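# Three arms load dated cartons into a flow lane

## Task

Put every carton into the flow lane, arranged by its date so that the carton with the earliest date sits at the lane's front and later dates follow behind it.

## Robot and tools

Setup. Three identical i2rt Big YAM arms, arm1, arm2 and arm3, share the scene. Each has six revolute joints, a two-finger gripper and a wrist camera (arm1_cam_wrist, arm2_cam_wrist, arm3_cam_wrist). Two fixed room cameras, cam_a and cam_b, watch from above. All images are 896x504 pixels. Each arm reaches about 1.0 m from its joint1 axis. The tables under the arms have their top at z=+0.720.

Frame. One scene frame for everything: origin on the floor, +z up, lengths in metres, quaternions written w,x,y,z. Each foot (base_link) faces its own +x. Feet: arm1 at x=-1.399 y=-0.834 z=+0.768 quat (+0.518, +0.002, +0.002, -0.855); arm2 at x=-0.549 y=-0.349 z=+0.753 quat (+0.266, -0.006, +0.004, +0.964); arm3 at x=+0.555 y=+0.297 z=+0.850 quat (+0.406, +0.001, +0.000, -0.914). The "hand" point lies midway between the finger pads, about 1 cm short of the tips; the fingers extend along the hand's +z, and they open and close along its y. hand_target is where the hand would be at the joint targets the drive currently holds. The printed hand position may be off, more so at long reach.

move. Arguments arm1, arm2, arm3 (each optional, one object per arm) and cameras. An arm you omit receives nothing new but may still be driving toward an earlier target. Inside an arm's object:
- joints: a dictionary keyed by joint name, values absolute. joint1_rad -2.879 to 2.879 (base yaw, positive counter-clockwise seen from above, 0 = along the foot's +x); joint2_rad 0 to 3.141 (shoulder, 0 = upper arm pointing back, rising with larger values); joint3_rad 0 to 3.019 (elbow, 0 = folded); joint4_rad -1.692 to 1.57 (hand pitch, positive lifts the fingers); joint5_rad -1.57 to 1.57 (hand sideways, positive to the arm's right); joint6_rad -2.094 to 2.094 (roll, positive clockwise viewed from behind the hand); all in radians. gripper_m 0 to 0.093 is the absolute fingertip gap in metres.
- target: one list of 7 numbers [x, y, z, qw, qx, qy, qz], an absolute hand pose in the scene frame (metres, unit quaternion), reached by a straight path starting from the current hand_target. When target is given, joints may only contain gripper_m.
- speed: top path speed in m/s, 0.002 to 0.5, default 0.25; rotation capped at twice that in rad/s. Allowed only with target.
All motions in one call start together; every hand path in a call finishes at the same moment, timed by the slowest. Paths last 0.5 to 10 s and are cut off at 10 s; no call exceeds 15 s. Each control step clips the commanded pose to 100 mm and 20 degrees from the measured hand, then solves damped IK, favouring position. Expect centimetre errors, lag, detours, and overspeed near full stretch. Paths ignore obstacles and other arms. Joint tolerances for "done": ±0.045, ±0.14, ±0.09, ±0.055, ±0.03, ±0.035 rad for joints 1-6, ±0.003 m for the gripper. A tiny change from the current reading may produce no motion.
cameras: list of camera names or "all"; omitted or null means all, [] means none; an unknown name invalidates the call.

wait(seconds 0 to 10, cameras optional): lets time pass with no new command and returns full state. zoom_image(camera, region [x0, y0, x1, y1] in pixels, at most 504x504, origin top-left) enlarges the latest image of a camera shown in the newest results. read_manual(section "licences") just returns licence text. finished_scene(scene number) ends the current scene permanently; later calls then apply to the next scene, whose task arrives in its result.

Reading results. "pictures" gives the image order. "move: arm1 done; arm2 time_out" summarises each moved arm. Per joint status: done; off_target (stopped short, may still push); time_out (each joint now holds a target near where it stood and keeps pushing; send its reported position to relax it); not_followed (a safety check blocked it; the arm may keep trying until given new targets). "joint command not followed" or "pose unreachable" means joint or pose targets were withheld, gripper commands still run. on_its_own lists uncommanded behaviour; "held at" there is a target, not a reading. Arms under "as last shown" weren't commanded and show "not commanded". Joint velocities are rad/s (gripper m/s); "within noise" means stationary. Torques (N m, positive toward larger angles) include gravity; torques 3 and 4 wrap at ±28. Gripper on a rigid part reads up to 0.005 m under its width (some read up to 0.002 over); closed on nothing reads 0.000-0.003. Command about 0.005 m under the contact reading for a firm grip; open well above the reading to release. If a call is refused, or a stop interrupts it, the remaining move/wait/finished_scene calls in that reply are skipped.

Cautions. Never knock cartons off the work area or to the floor. Avoid drops, releasing a carton while it moves, slams and hard pushes; arms keep pushing after contact. A forceful contact between two robots, including one gripper closing on another's fingers, ends the scene in failure; the self-collision check can be late and ignores fingers, gripper housings and cameras. Pushing, holding loads or stretching heats motors: MOTOR HOT appears near 85 °C and at 100 °C an OVER-TEMPERATURE FAULT drops the arm for 30-60 s, after which keys read limit_stop_at_motor_heat and need resending. The simulation continues while you deliberate, holding the last commands. Loose objects may occasionally get nudged. Camera calibrations are approximate (room cameras may have shifted by up to about 2.3 degrees and 9 mm).

Each tool is called after ">>>" by a JSON object that holds its "name" and its "arguments".

## Session

>>> {"name": "move", "arguments": {}}

Scene clock: 0.00 s.
Joint torques (N m): no reading
Heat: arm1: hottest joint1_rad 39 °C; arm2: hottest joint2_rad 40 °C; arm3: hottest joint1_rad 35 °C.
Joint velocities: within noise
arm1.joint_positions: joint1_rad=+0.194 joint2_rad=+0.304 joint3_rad=+1.546 joint4_rad=-1.590 joint5_rad=-0.074 joint6_rad=+0.225 gripper_m=+0.09396
arm1.joint_status: not commanded
arm1.hand: x=-1.3980 y=-0.8742 z=+1.3539 quat_wxyz=(-0.413, -0.697, -0.432, +0.395) (m; scene frame)
arm1.hand_target: x=-1.3971 y=-0.8712 z=+1.3606 quat_wxyz=(-0.419, -0.692, -0.430, +0.401) (m; scene frame)
arm1.hand_status: not commanded
arm2.joint_positions: joint1_rad=+0.324 joint2_rad=+0.267 joint3_rad=+1.656 joint4_rad=-1.577 joint5_rad=-0.025 joint6_rad=+0.557 gripper_m=+0.09396
arm2.joint_status: not commanded
arm2.hand: x=-0.5408 y=-0.3488 z=+1.3788 quat_wxyz=(+0.121, +0.719, -0.287, -0.622) (m; scene frame)
arm2.hand_target: x=-0.5353 y=-0.3500 z=+1.3818 quat_wxyz=(+0.122, +0.714, -0.285, -0.628) (m; scene frame)
arm2.hand_status: not commanded
arm3.joint_positions: joint1_rad=+0.466 joint2_rad=+0.542 joint3_rad=+1.486 joint4_rad=-1.413 joint5_rad=-0.179 joint6_rad=-0.503 gripper_m=+0.09396
arm3.joint_status: not commanded
arm3.hand: x=+0.5364 y=+0.1220 z=+1.4334 quat_wxyz=(-0.274, -0.490, -0.695, +0.450) (m; scene frame)
arm3.hand_target: x=+0.5374 y=+0.1259 z=+1.4420 quat_wxyz=(-0.277, -0.485, -0.691, +0.459) (m; scene frame)
arm3.hand_status: not commanded
pictures: arm1_cam_wrist, arm2_cam_wrist, arm3_cam_wrist, cam_a, cam_b

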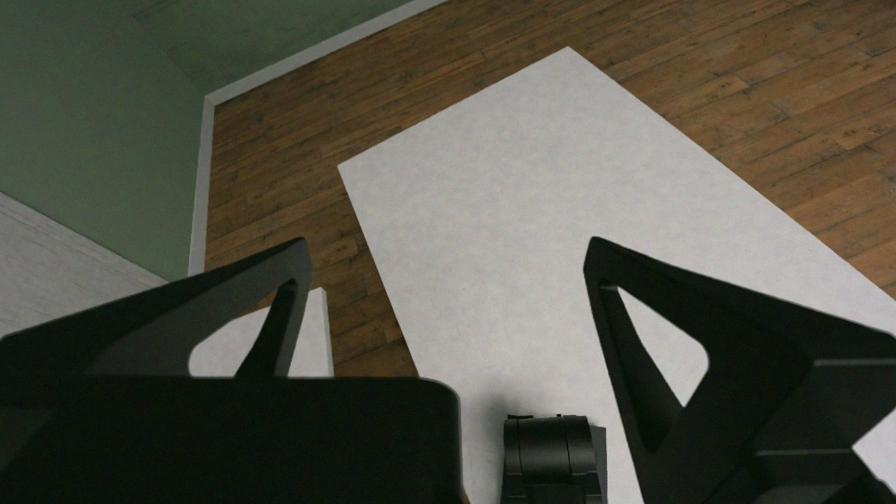

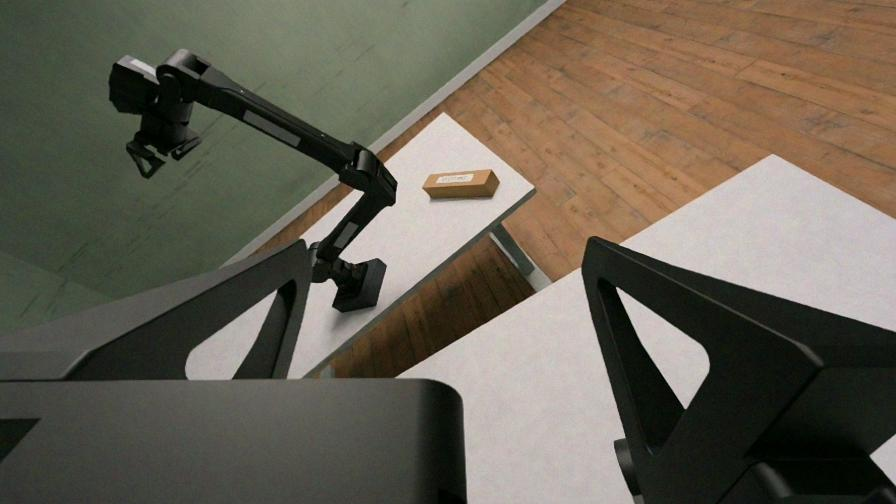

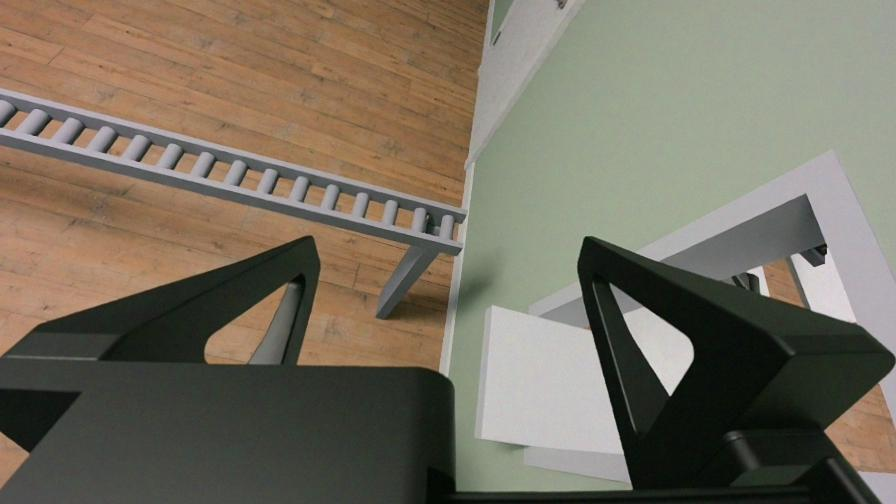

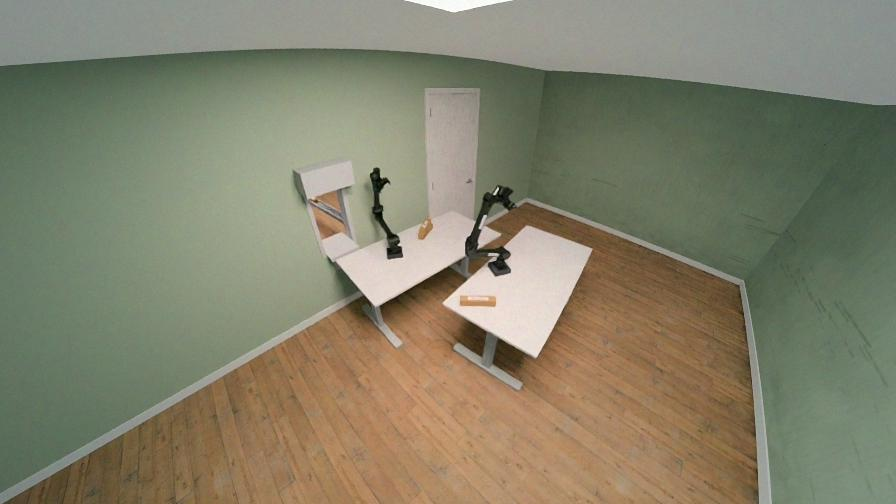

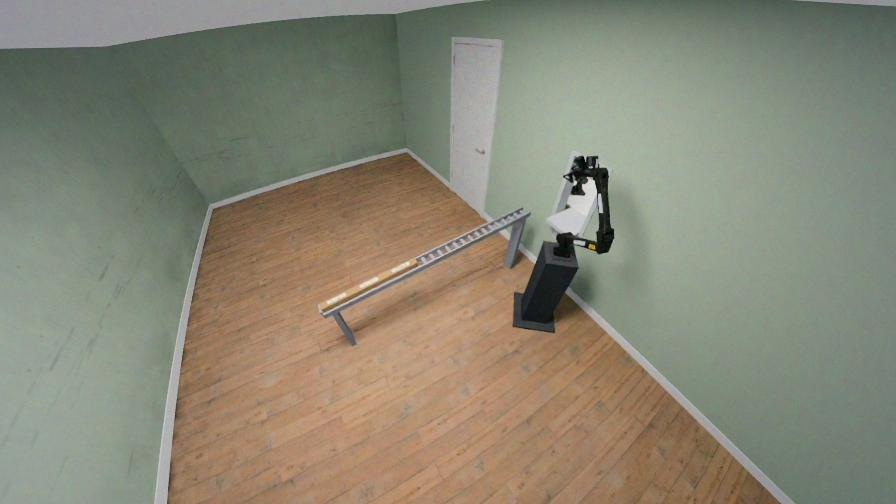

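>>> {"name": "zoom_image", "arguments": {"camera": "cam_b", "region": [300, 190, 540, 350]}}

>>> {"name": "zoom_image", "arguments": {"camera": "cam_a", "region": [280, 150, 540, 320]}}

>>> {"name": "zoom_image", "arguments": {"camera": "arm2_cam_wrist", "region": [400, 150, 520, 220]}}

>>> {"name": "zoom_image", "arguments": {"camera": "arm3_cam_wrist", "region": [460, 140, 896, 500]}}

Scaled by 2.100 (camera's finer frame: 1280x720).

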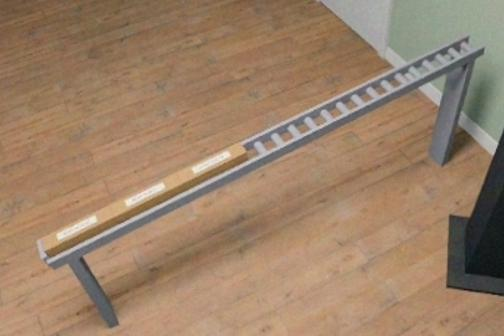

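Scaled by 1.938 (camera's finer frame: 1280x720).

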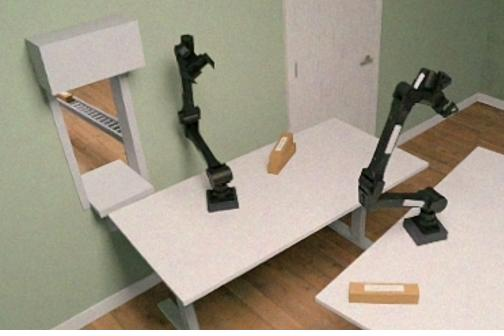

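Scaled by 4.200 (camera's finer frame: 1280x720).

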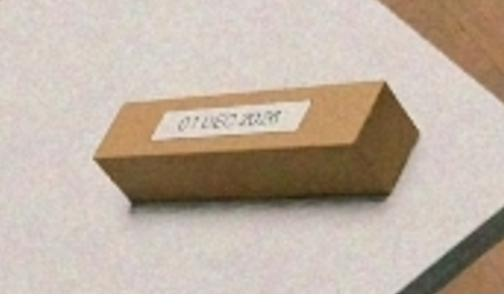

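Scaled by 1.156 (camera's finer frame: 1280x720).

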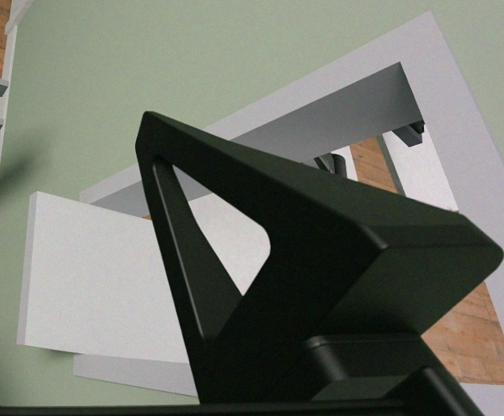

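>>> {"name": "zoom_image", "arguments": {"camera": "arm2_cam_wrist", "region": [430, 165, 485, 195]}}

>>> {"name": "zoom_image", "arguments": {"camera": "cam_b", "region": [315, 250, 425, 320]}}

>>> {"name": "zoom_image", "arguments": {"camera": "cam_a", "region": [410, 210, 440, 245]}}

>>> {"name": "zoom_image", "arguments": {"camera": "cam_a", "region": [450, 280, 510, 315]}}

Scaled by 9.164 (camera's finer frame: 1280x720).

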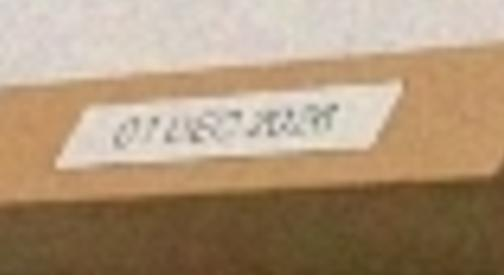

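Scaled by 4.582 (camera's finer frame: 1280x720).

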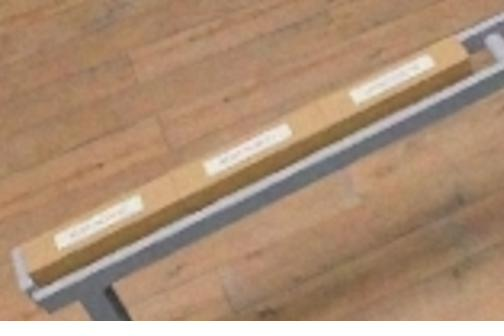

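Scaled by 14.400 (camera's finer frame: 1280x720).

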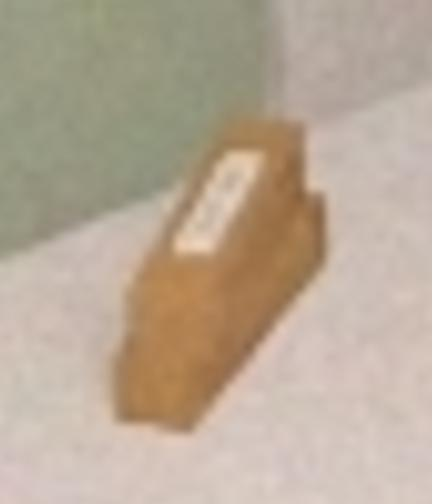

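Scaled by 8.400 (camera's finer frame: 1280x720).

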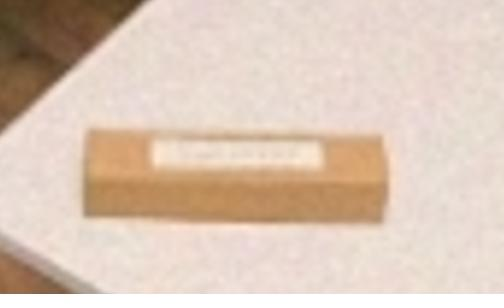

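>>> {"name": "move", "arguments": {"arm1": {"joints": {"joint1_rad": -2.391, "joint2_rad": 1.124, "joint3_rad": 1.049, "joint4_rad": -0.815, "joint5_rad": 0, "joint6_rad": 0}}, "arm2": {"joints": {"joint1_rad": 2.208, "joint2_rad": 1.054, "joint3_rad": 1.171, "joint4_rad": -1.007, "joint5_rad": 0, "joint6_rad": 0}}, "arm3": {"joints": {"joint1_rad": -0.38, "joint2_rad": 0.3, "joint3_rad": 1.546, "joint4_rad": -1.25, "joint5_rad": 0, "joint6_rad": 0}}}}

Scene clock: 120.20 s.
Joint torques (N m): arm1=[-0.26 -9.88 11.64 1.43 0.03 -0.05] | arm2=[0.56 -6.12 11.86 1.96 0.02 -0.11] | arm3=[-0.56 10.29 5.2 2.26 0.14 0.13]
Heat: arm1: hottest joint1_rad 39 °C; arm2: hottest joint2_rad 41 °C; arm3: hottest joint3_rad 36 °C.
move: arm1 done; arm2 done; arm3 done
Joint velocities: within noise
arm1.joint_positions: joint1_rad=-2.377 joint2_rad=+1.136 joint3_rad=+1.026 joint4_rad=-0.824 joint5_rad=+0.001 joint6_rad=+0.007 gripper_m=+0.09400
arm1.joint_status: all done
arm1.hand: x=-1.5244 y=-0.4034 z=+1.0325 quat_wxyz=(+0.190, -0.757, +0.572, +0.251)
arm1.hand_target: x=-1.5199 y=-0.3967 z=+1.0513 quat_wxyz=(+0.205, -0.750, +0.570, +0.266)
arm1.hand_status: not commanded
arm2.joint_positions: joint1_rad=+2.200 joint2_rad=+1.060 joint3_rad=+1.163 joint4_rad=-1.017 joint5_rad=-0.001 joint6_rad=+0.010 gripper_m=+0.09398
arm2.joint_status: all done
arm2.hand: x=-0.5141 y=-0.7694 z=+1.0967 quat_wxyz=(+0.246, +0.642, +0.693, -0.217)
arm2.hand_target: x=-0.5105 y=-0.7709 z=+1.1050 quat_wxyz=(+0.254, +0.633, +0.696, -0.225)
arm2.hand_status: not commanded
arm3.joint_positions: joint1_rad=-0.369 joint2_rad=+0.297 joint3_rad=+1.550 joint4_rad=-1.263 joint5_rad=-0.003 joint6_rad=-0.008 gripper_m=+0.09398
arm3.joint_status: all done
arm3.hand: x=+0.5133 y=+0.2772 z=+1.5167 quat_wxyz=(-0.161, -0.691, -0.168, +0.684)
arm3.hand_target: x=+0.5099 y=+0.2766 z=+1.5184 quat_wxyz=(-0.160, -0.691, -0.160, +0.687)
arm3.hand_status: not commanded
pictures: arm1_cam_wrist, arm2_cam_wrist, arm3_cam_wrist, cam_a, cam_b
arm1_cam_wrist: T_world_to_cam=[[0.956598, 0.290917, -0.0169881, 1.59643], [0.291357, -0.955928, 0.0362375, 0.0188274], [-0.00569727, -0.0396143, -0.999199, 1.13047], [0, 0, 0, 1]] pos_world=[-1.52619, -0.401648, 1.156]
arm2_cam_wrist: T_world_to_cam=[[-0.996943, -0.0781053, -0.00223217, -0.572161], [-0.0777759, 0.994672, -0.0676593, 0.807444], [0.00750482, -0.0672789, -0.997706, 1.16916], [0, 0, 0, 1]] pos_world=[-0.516387, -0.769171, 1.21983]
arm3_cam_wrist: T_world_to_cam=[[-0.455334, 0.89028, -0.00846464, 0.000671489], [0.541278, 0.269263, -0.796565, 0.857603], [-0.706887, -0.367285, -0.604493, 1.50452], [0, 0, 0, 1]] pos_world=[0.599632, 0.32107, 1.59262]

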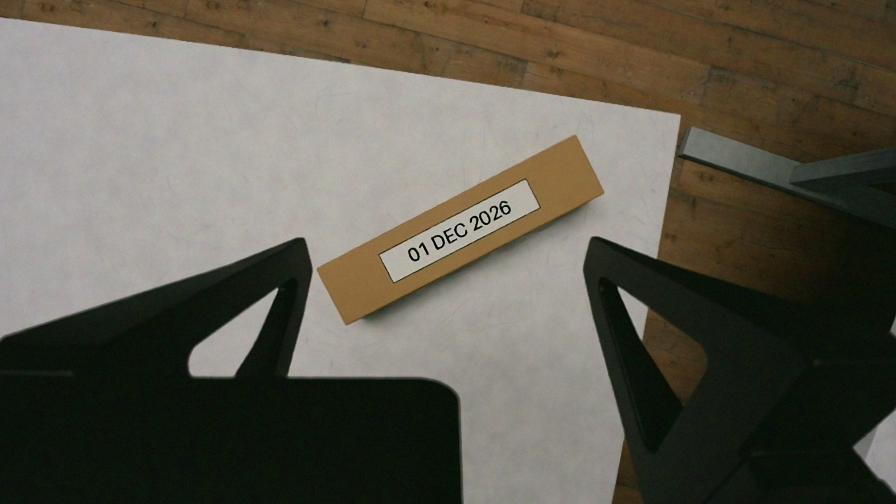

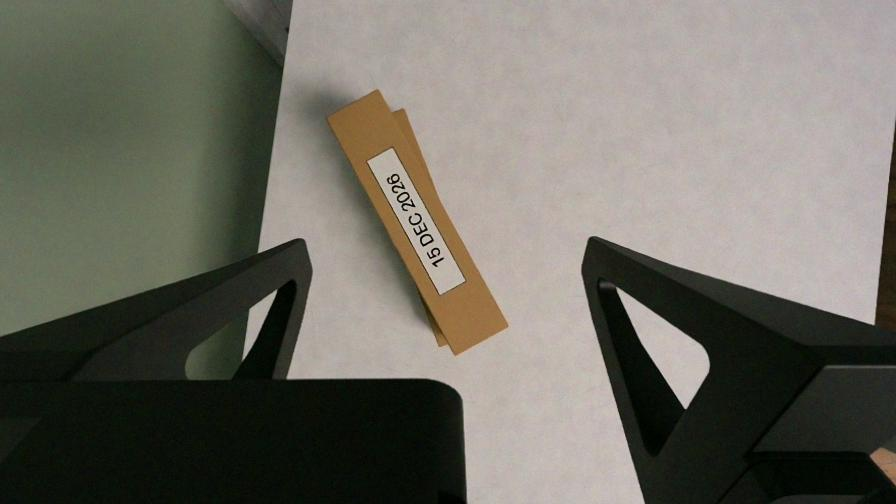

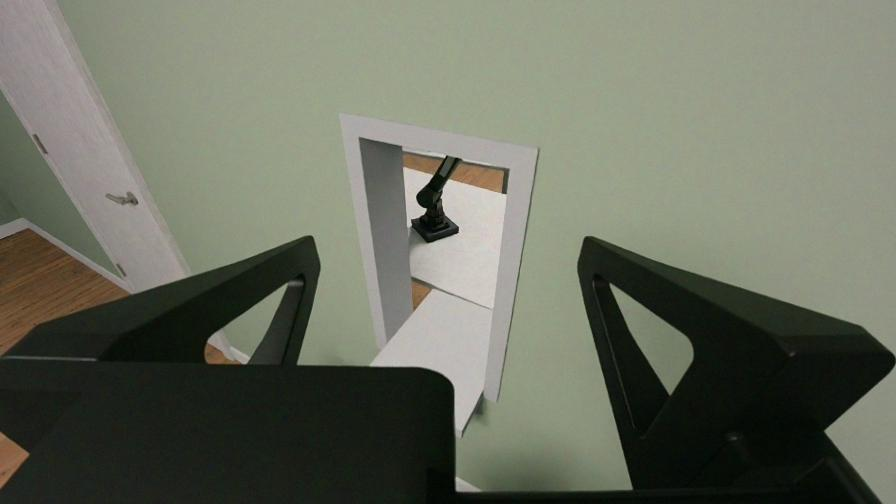

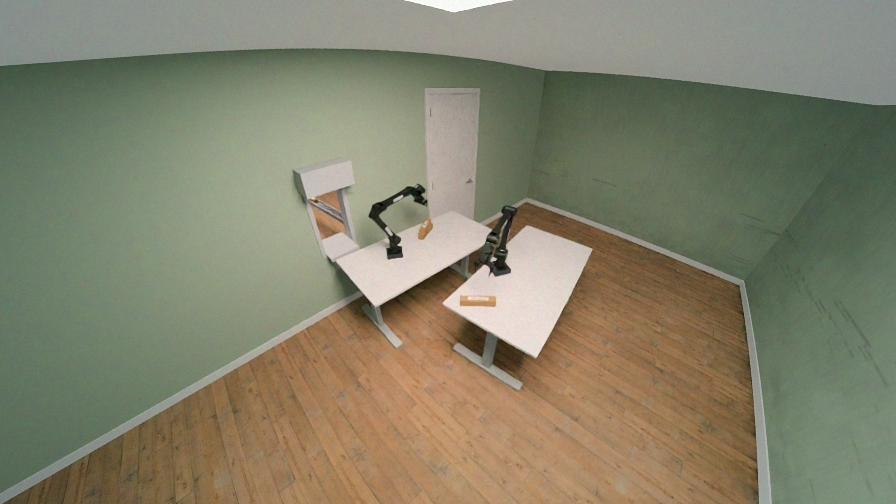

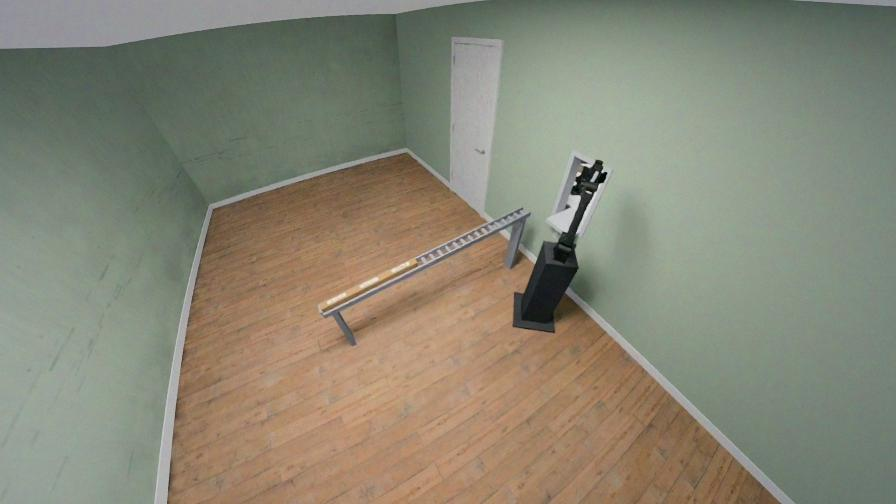

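>>> {"name": "move", "arguments": {"arm2": {"joints": {"joint1_rad": -1.852, "joint2_rad": 0.157, "joint3_rad": 0.6, "joint4_rad": -0.44, "joint5_rad": 0, "joint6_rad": 0}}, "arm3": {"joints": {"joint1_rad": 1.782, "joint2_rad": 1.007, "joint3_rad": 1.171, "joint4_rad": -0.164, "joint5_rad": 0, "joint6_rad": 0}}, "cameras": ["arm2_cam_wrist", "arm3_cam_wrist", "cam_a"]}}

Scene clock: 152.97 s.
Joint torques (N m): arm1=[-0.32 -9.82 11.63 1.46 0.03 -0.04] | arm2=[-0.73 4.25 9.8 2.73 0 -0.11] | arm3=[0.97 -10.52 15.1 2.41 0.03 0.11]
Heat: arm1: hottest joint3_rad 43 °C; arm2: hottest joint3_rad 44 °C; arm3: hottest joint3_rad 36 °C.
move: arm2 done; arm3 done
Joint velocities: within noise
arm1: as last shown
arm2.joint_positions: joint1_rad=-1.843 joint2_rad=+0.164 joint3_rad=+0.613 joint4_rad=-0.455 joint5_rad=+0.000 joint6_rad=+0.009 gripper_m=+0.09403
arm2.joint_status: all done
arm2.hand: x=-0.3714 y=-0.1727 z=+1.1763 quat_wxyz=(-0.655, +0.265, -0.658, -0.259)
arm2.hand_target: x=-0.3698 y=-0.1745 z=+1.1741 quat_wxyz=(-0.661, +0.264, -0.655, -0.254)
arm2.hand_status: not commanded
arm3.joint_positions: joint1_rad=+1.773 joint2_rad=+1.018 joint3_rad=+1.146 joint4_rad=-0.180 joint5_rad=+0.000 joint6_rad=-0.005 gripper_m=+0.09400
arm3.joint_status: all done
arm3.hand: x=+0.9888 y=+0.0405 z=+1.3753 quat_wxyz=(-0.664, -0.189, -0.700, +0.182)
arm3.hand_target: x=+0.9861 y=+0.0472 z=+1.4000 quat_wxyz=(-0.684, -0.183, -0.682, +0.183)
arm3.hand_status: not commanded
arm2_cam_wrist: T_world_to_cam=[[0.679177, -0.733902, 0.0103244, 0.111408], [-0.413534, -0.394244, -0.820708, 0.751696], [0.606389, 0.553136, -0.571255, 1.11567], [0, 0, 0, 1]] pos_world=[-0.441342, -0.239003, 1.2531]
arm3_cam_wrist: T_world_to_cam=[[-0.505407, -0.862802, -0.0116939, 0.551601], [-0.5438, 0.329007, -0.772034, 1.58803], [0.66996, -0.383832, -0.635474, 0.350069], [0, 0, 0, 1]] pos_world=[0.907824, 0.0878156, 1.45492]

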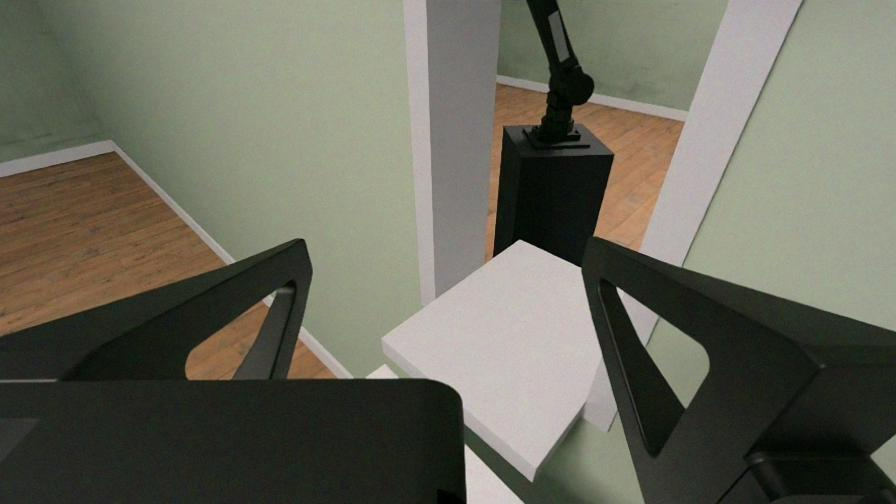

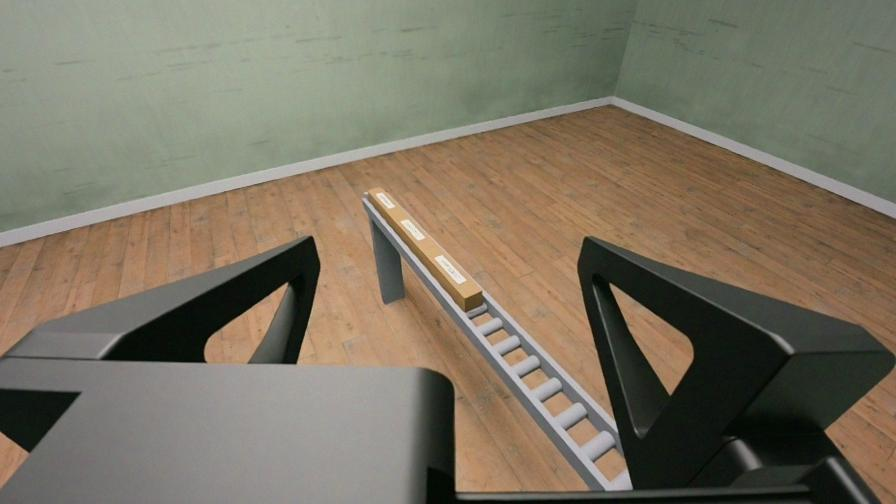

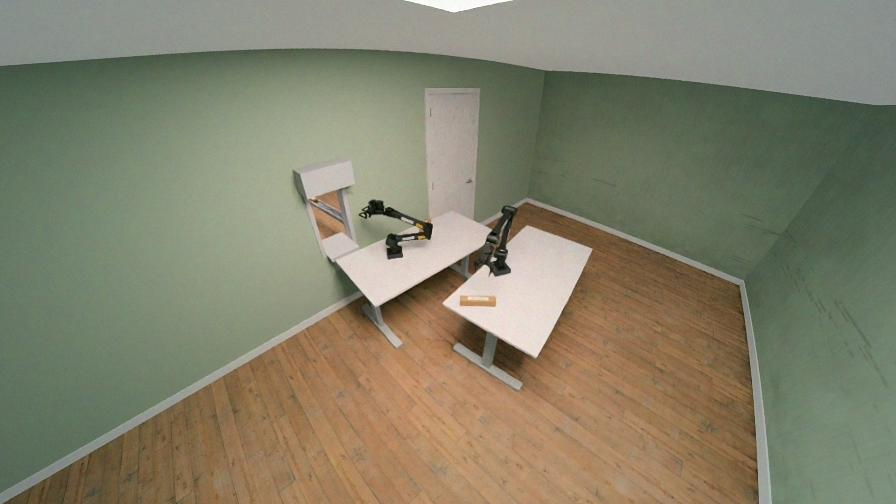

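>>> {"name": "zoom_image", "arguments": {"camera": "arm3_cam_wrist", "region": [365, 185, 425, 245]}}

>>> {"name": "zoom_image", "arguments": {"camera": "arm3_cam_wrist", "region": [425, 245, 485, 305]}}

>>> {"name": "zoom_image", "arguments": {"camera": "arm2_cam_wrist", "region": [370, 0, 820, 500]}}

Scaled by 8.400 (camera's finer frame: 1280x720).

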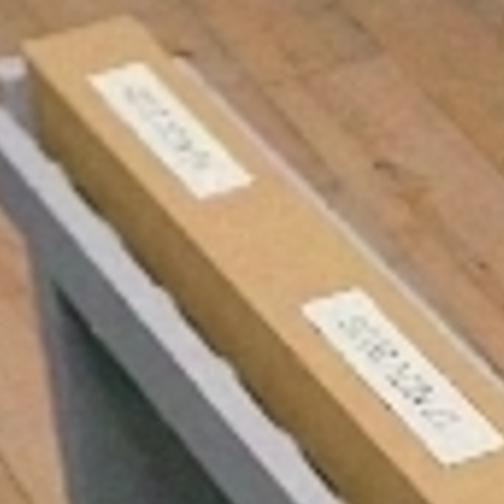

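Scaled by 8.400 (camera's finer frame: 1280x720).

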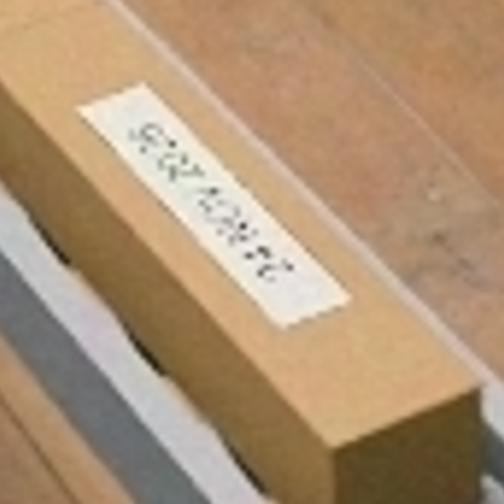

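Scaled by 1.008 (camera's finer frame: 1280x720).

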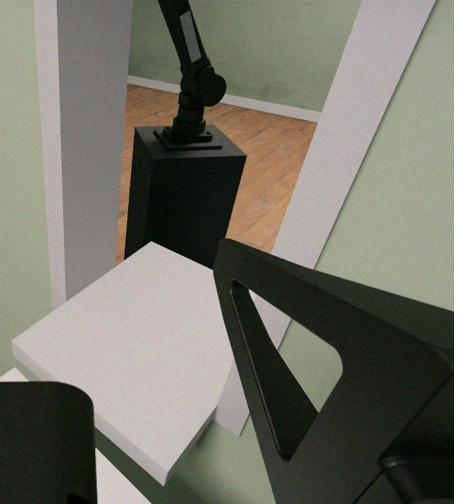

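>>> {"name": "move", "arguments": {"arm1": {"joints": {"joint1_rad": -2.384, "joint2_rad": 1.569, "joint3_rad": 1.272, "joint4_rad": -1.274, "joint5_rad": 0, "joint6_rad": 1.08}}, "arm2": {"joints": {"joint1_rad": 2.253, "joint2_rad": 1.611, "joint3_rad": 1.444, "joint4_rad": -1.403, "joint5_rad": 0, "joint6_rad": -0.435}}, "arm3": {"joints": {"joint1_rad": 1.156, "joint2_rad": 1.503, "joint3_rad": 1.576, "joint4_rad": -0.963, "joint5_rad": 0, "joint6_rad": 0}}}}

Scene clock: 256.83 s.
Joint torques (N m): arm1=[0.26 -15.33 11.43 -0.27 0.12 0.14] | arm2=[-0.09 -13.8 12.07 -0.13 -0.01 -0.11] | arm3=[0.67 -19.25 16.95 0.99 0.02 0.11]
Heat: arm1: hottest joint3_rad 47 °C; arm2: hottest joint3_rad 46 °C; arm3: hottest joint3_rad 48 °C.
move: arm1 done; arm2 done; arm3 done
Joint velocities: within noise
arm1.joint_positions: joint1_rad=-2.377 joint2_rad=+1.581 joint3_rad=+1.230 joint4_rad=-1.265 joint5_rad=+0.001 joint6_rad=+1.071 gripper_m=+0.09400
arm1.joint_status: all done
arm1.hand: x=-1.5217 y=-0.4109 z=+0.9011 quat_wxyz=(+0.000, -0.382, +0.924, -0.020)
arm1.hand_target: x=-1.5225 y=-0.3976 z=+0.9214 quat_wxyz=(+0.002, -0.374, +0.927, +0.002)
arm1.hand_status: not commanded
arm2.joint_positions: joint1_rad=+2.253 joint2_rad=+1.615 joint3_rad=+1.416 joint4_rad=-1.395 joint5_rad=-0.002 joint6_rad=-0.425 gripper_m=+0.09404
arm2.joint_status: all done
arm2.hand: x=-0.4828 y=-0.8174 z=+0.9436 quat_wxyz=(+0.001, +0.480, +0.877, +0.007)
arm2.hand_target: x=-0.4824 y=-0.8236 z=+0.9559 quat_wxyz=(+0.007, +0.476, +0.879, -0.003)
arm2.hand_status: not commanded
arm3.joint_positions: joint1_rad=+1.150 joint2_rad=+1.509 joint3_rad=+1.524 joint4_rad=-0.954 joint5_rad=+0.000 joint6_rad=-0.005 gripper_m=+0.09400
arm3.joint_status: all done
arm3.hand: x=+0.7932 y=-0.2457 z=+1.1705 quat_wxyz=(-0.261, -0.517, -0.797, +0.170)
arm3.hand_target: x=+0.7988 y=-0.2499 z=+1.2001 quat_wxyz=(-0.281, -0.513, -0.791, +0.181)
arm3.hand_status: not commanded
pictures: arm1_cam_wrist, arm2_cam_wrist, arm3_cam_wrist, cam_a, cam_b
arm1_cam_wrist: T_world_to_cam=[[0.70829, -0.705802, 0.0129763, 0.779411], [-0.548813, -0.539, 0.638971, -1.6346], [-0.443993, -0.459698, -0.769122, -0.0479731], [0, 0, 0, 1]] pos_world=[-1.47044, -0.352994, 0.997452]
arm2_cam_wrist: T_world_to_cam=[[-0.840034, -0.542533, 0.000311142, -0.85129], [-0.445646, 0.690345, 0.569933, -0.180735], [-0.309422, 0.478624, -0.821691, 1.14008], [0, 0, 0, 1]] pos_world=[-0.442892, -0.882752, 1.04006]
arm3_cam_wrist: T_world_to_cam=[[-0.91768, -0.397193, -0.0100555, 0.642949], [-0.397258, 0.917691, 0.00548193, 0.536088], [0.00705048, 0.00902529, -0.999934, 1.29006], [0, 0, 0, 1]] pos_world=[0.793891, -0.248231, 1.2935]

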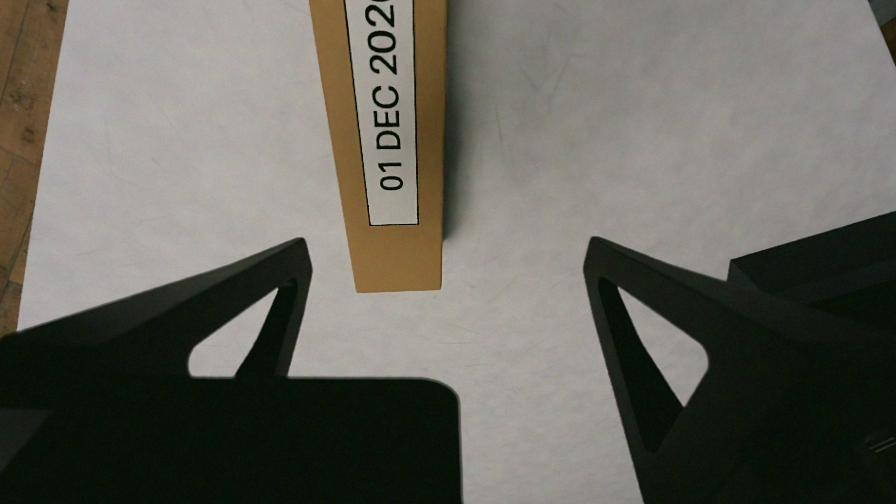

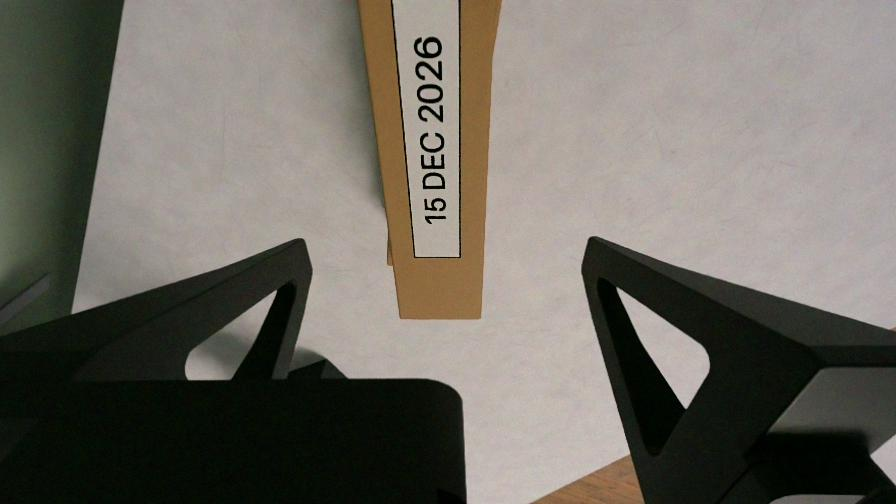

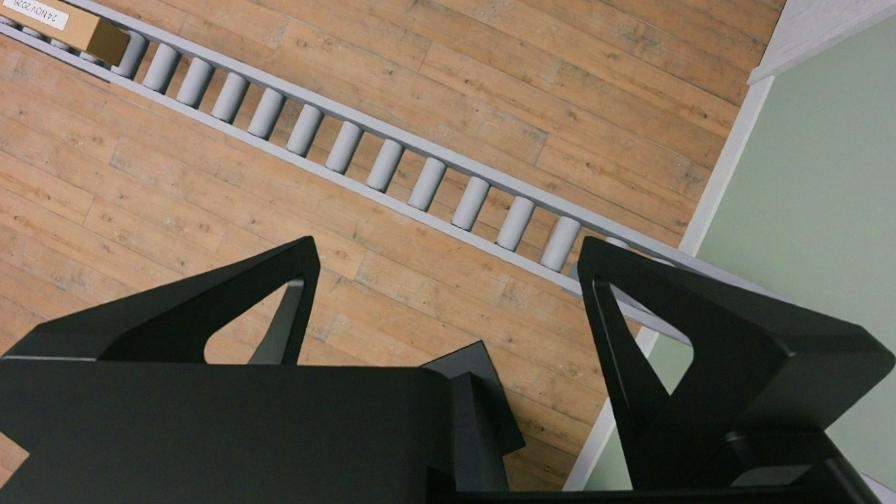

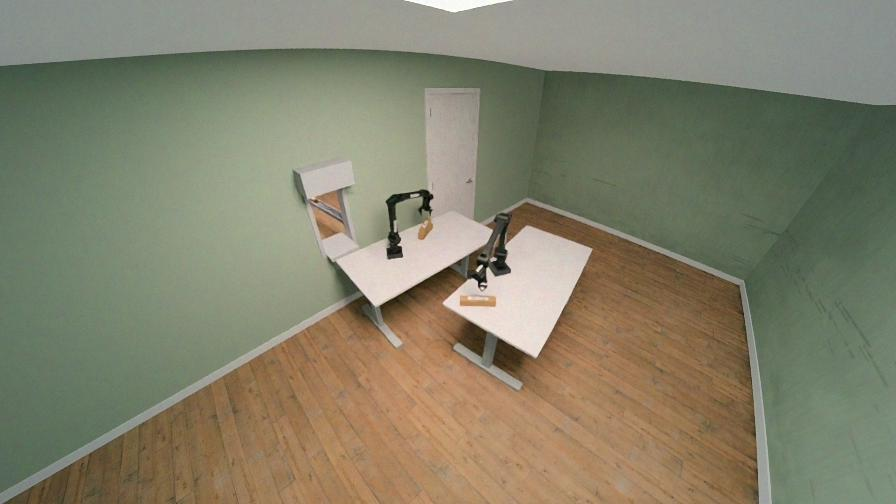

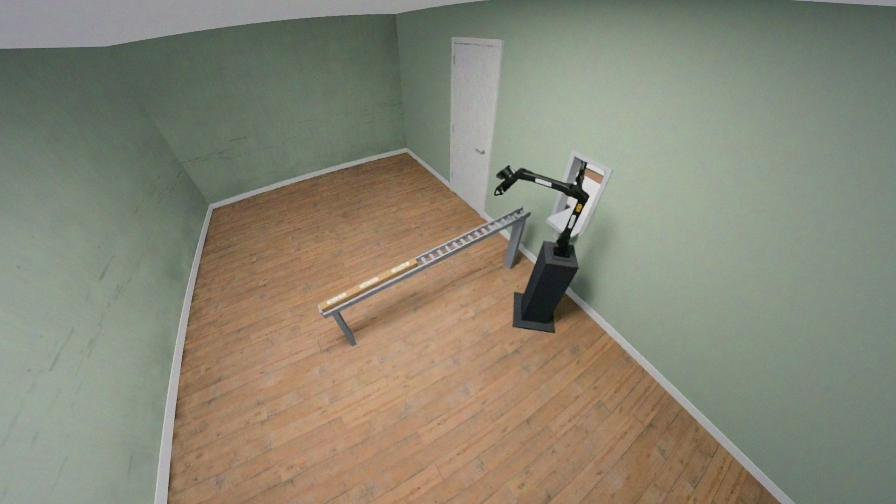

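>>> {"name": "zoom_image", "arguments": {"camera": "arm3_cam_wrist", "region": [0, 0, 336, 189]}}

>>> {"name": "zoom_image", "arguments": {"camera": "arm3_cam_wrist", "region": [300, 80, 636, 320]}}

>>> {"name": "zoom_image", "arguments": {"camera": "arm3_cam_wrist", "region": [560, 200, 896, 400]}}

Scaled by 1.500 (camera's finer frame: 1280x720).

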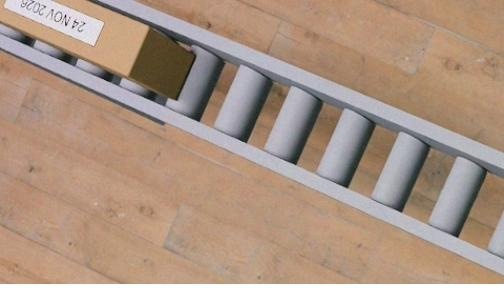

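Scaled by 1.500 (camera's finer frame: 1280x720).

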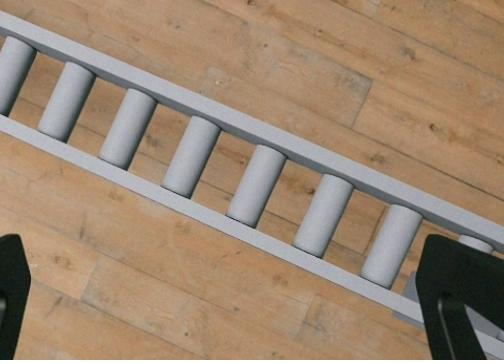

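Scaled by 1.500 (camera's finer frame: 1280x720).

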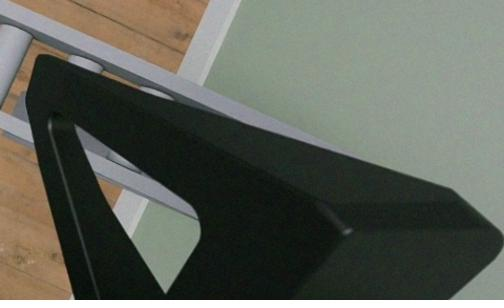

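>>> {"name": "zoom_image", "arguments": {"camera": "arm3_cam_wrist", "region": [340, 90, 460, 200]}}

>>> {"name": "zoom_image", "arguments": {"camera": "arm3_cam_wrist", "region": [480, 160, 600, 300]}}

>>> {"name": "zoom_image", "arguments": {"camera": "arm3_cam_wrist", "region": [60, 0, 180, 110]}}

Scaled by 4.200 (camera's finer frame: 1280x720).

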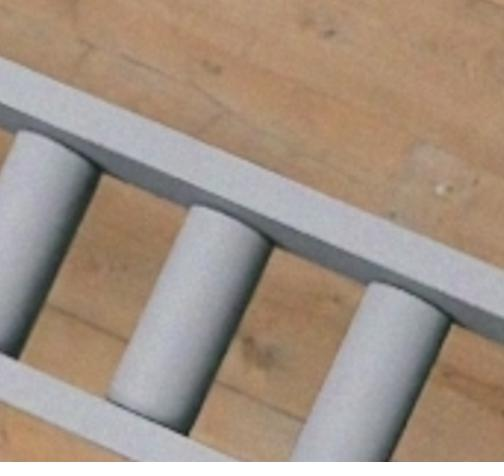

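Scaled by 3.600 (camera's finer frame: 1280x720).

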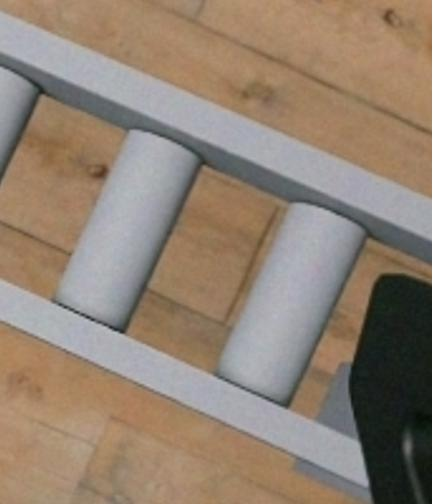

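Scaled by 4.200 (camera's finer frame: 1280x720).

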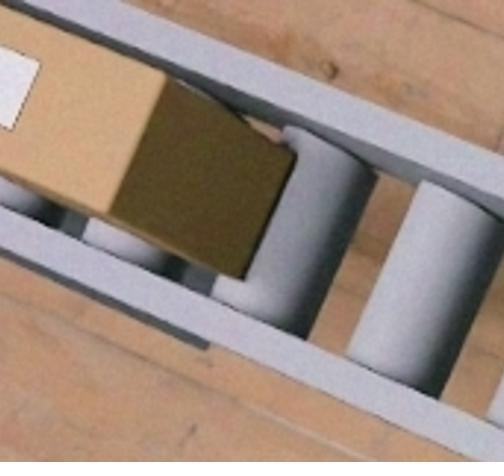

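>>> {"name": "move", "arguments": {"arm1": {"target": [-1.555, -0.379, 0.88, 0, -0.3681, 0.9298, 0], "speed": 0.2}, "arm2": {"target": [-0.4806, -0.811, 0.915, 0, 0.4764, 0.8792, 0], "speed": 0.2}, "cameras": ["arm1_cam_wrist", "arm2_cam_wrist"]}}

Scene clock: 368.13 s.
Joint torques (N m): arm1=[1.67 -15.33 11.51 0.38 0.16 0.16] | arm2=[0.56 -12.69 8.73 0.75 0.02 -0.01] | arm3=[0.56 -19.02 17.02 0.98 0.03 0.11]
Heat: arm1: hottest joint3_rad 45 °C; arm2: hottest joint3_rad 53 °C; arm3: hottest joint3_rad 53 °C.
move: arm1 off_target; arm2 done
Joint velocities: within noise
arm1.joint_positions: joint1_rad=-2.342 joint2_rad=+1.671 joint3_rad=+1.239 joint4_rad=-1.200 joint5_rad=-0.004 joint6_rad=+1.137 gripper_m=+0.09400
arm1.joint_status: not commanded
arm1.hand: x=-1.5425 y=-0.3985 z=+0.8647 quat_wxyz=(-0.002, -0.367, +0.930, -0.028)
arm1.hand_target: x=-1.5547 y=-0.3800 z=+0.8806 quat_wxyz=(+0.000, -0.368, +0.930, +0.000)
arm1.hand_status: off_target (0.028 m and 3.3 deg from the pose sent, 0.051 m and 2.9 deg at the start)
arm2.joint_positions: joint1_rad=+2.254 joint2_rad=+1.608 joint3_rad=+1.346 joint4_rad=-1.317 joint5_rad=+0.006 joint6_rad=-0.425 gripper_m=+0.09404
arm2.joint_status: not commanded
arm2.hand: x=-0.4843 y=-0.8135 z=+0.9209 quat_wxyz=(+0.002, +0.480, +0.877, -0.002)
arm2.hand_target: x=-0.4806 y=-0.8109 z=+0.9151 quat_wxyz=(+0.000, +0.476, +0.879, +0.000)
arm2.hand_status: done (0.007 m and 0.6 deg from the pose sent, 0.030 m and 0.9 deg at the start)
arm3: as last shown
arm1_cam_wrist: T_world_to_cam=[[0.68511, -0.727946, 0.0268326, 0.746748], [-0.567901, -0.510689, 0.645512, -1.63983], [-0.456194, -0.457485, -0.763279, -0.102517], [0, 0, 0, 1]] pos_world=[-1.48963, -0.340752, 0.960244]
arm2_cam_wrist: T_world_to_cam=[[-0.839879, -0.542608, 0.0133885, -0.862378], [-0.443035, 0.699588, 0.560622, -0.153697], [-0.313564, 0.464923, -0.827964, 1.1117], [0, 0, 0, 1]] pos_world=[-0.443796, -0.877266, 1.01816]

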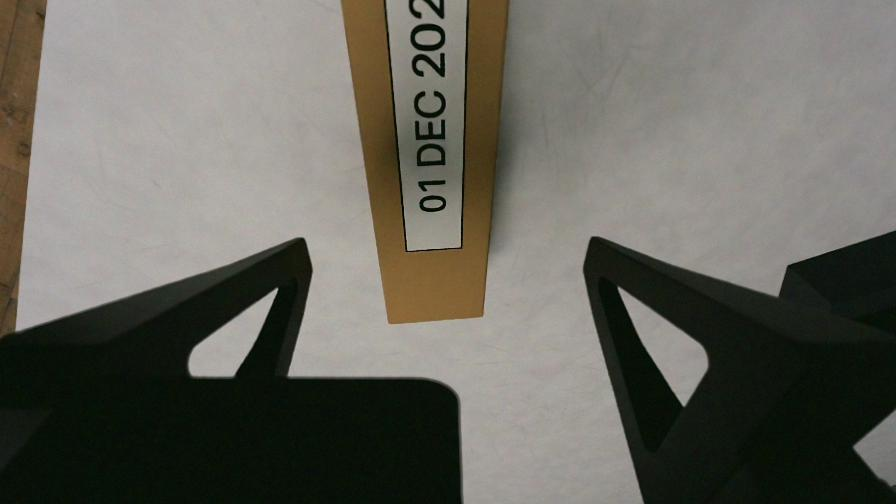

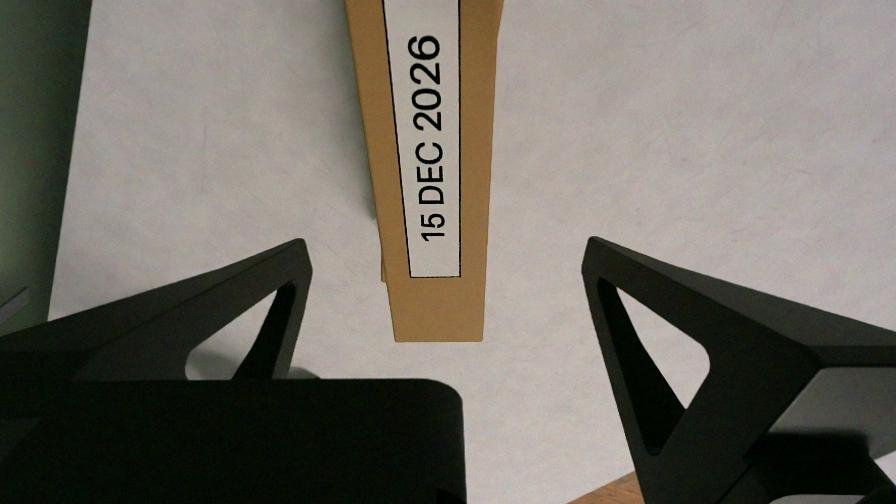

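>>> {"name": "move", "arguments": {"arm1": {"target": [-1.560, -0.374, 0.775, 0, -0.3681, 0.9298, 0], "speed": 0.15}, "arm2": {"target": [-0.477, -0.8035, 0.818, 0, 0.4764, 0.8792, 0], "speed": 0.15}, "cameras": ["arm1_cam_wrist", "arm2_cam_wrist"]}}

Scene clock: 390.50 s.
Joint torques (N m): arm1=[2.08 -16.32 7.36 0.7 0.17 0.14] | arm2=[0.73 -11.63 8.32 0.75 0.01 0.07] | arm3=[0.44 -19.31 16.95 1.03 0.05 0.1]
Heat: arm1: hottest joint3_rad 47 °C; arm2: hottest joint3_rad 49 °C; arm3: hottest joint3_rad 54 °C.
move: arm1 off_target; arm2 off_target
Joint velocities: within noise
arm1.joint_positions: joint1_rad=-2.341 joint2_rad=+1.821 joint3_rad=+1.175 joint4_rad=-0.951 joint5_rad=-0.004 joint6_rad=+1.144 gripper_m=+0.09400
arm1.joint_status: not commanded
arm1.hand: x=-1.5497 y=-0.3784 z=+0.7747 quat_wxyz=(-0.001, -0.364, +0.931, -0.011)
arm1.hand_target: x=-1.5599 y=-0.3743 z=+0.7750 quat_wxyz=(+0.000, -0.368, +0.930, +0.000)
arm1.hand_status: off_target (0.011 m and 1.3 deg from the pose sent, 0.095 m and 3.3 deg at the start)
arm2.joint_positions: joint1_rad=+2.260 joint2_rad=+1.676 joint3_rad=+1.169 joint4_rad=-1.063 joint5_rad=+0.006 joint6_rad=-0.425 gripper_m=+0.09404
arm2.joint_status: not commanded
arm2.hand: x=-0.4816 y=-0.8068 z=+0.8278 quat_wxyz=(+0.005, +0.478, +0.879, -0.005)
arm2.hand_target: x=-0.4770 y=-0.8034 z=+0.8182 quat_wxyz=(+0.000, +0.476, +0.879, +0.000)
arm2.hand_status: off_target (0.011 m and 0.9 deg from the pose sent, 0.104 m and 0.6 deg at the start)
arm3: as last shown
arm1_cam_wrist: T_world_to_cam=[[0.681715, -0.731597, -0.00554338, 0.787278], [-0.563409, -0.529798, 0.633943, -1.56697], [-0.466727, -0.429045, -0.77336, -0.163016], [0, 0, 0, 1]] pos_world=[-1.49563, -0.324151, 0.871666]
arm2_cam_wrist: T_world_to_cam=[[-0.836596, -0.547546, 0.0173471, -0.86099], [-0.44795, 0.701966, 0.553701, -0.099751], [-0.315354, 0.455454, -0.832535, 1.0277], [0, 0, 0, 1]] pos_world=[-0.440896, -0.869478, 0.925761]

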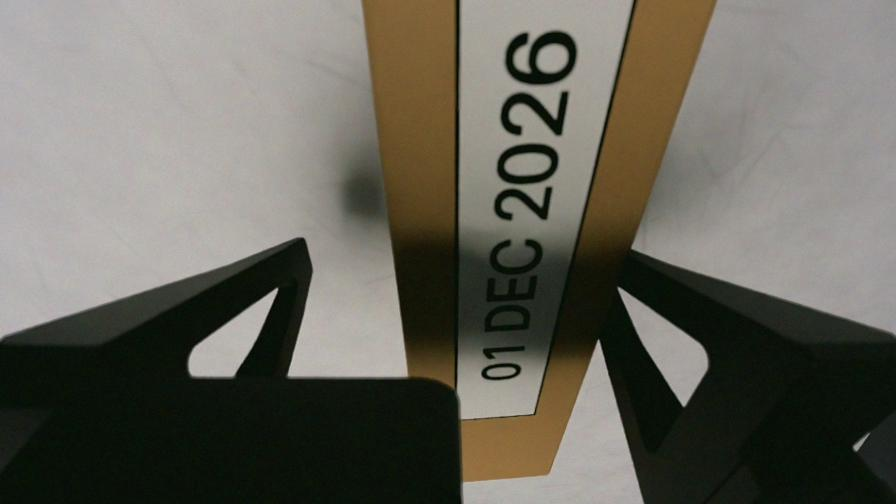

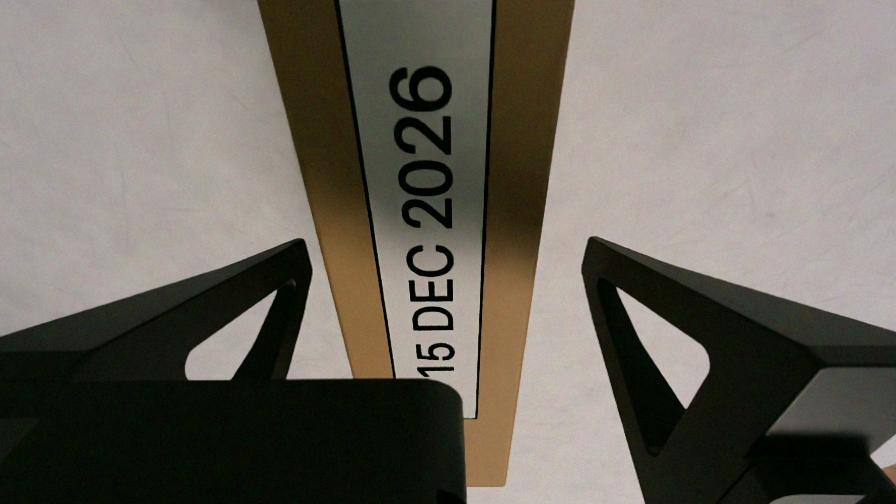

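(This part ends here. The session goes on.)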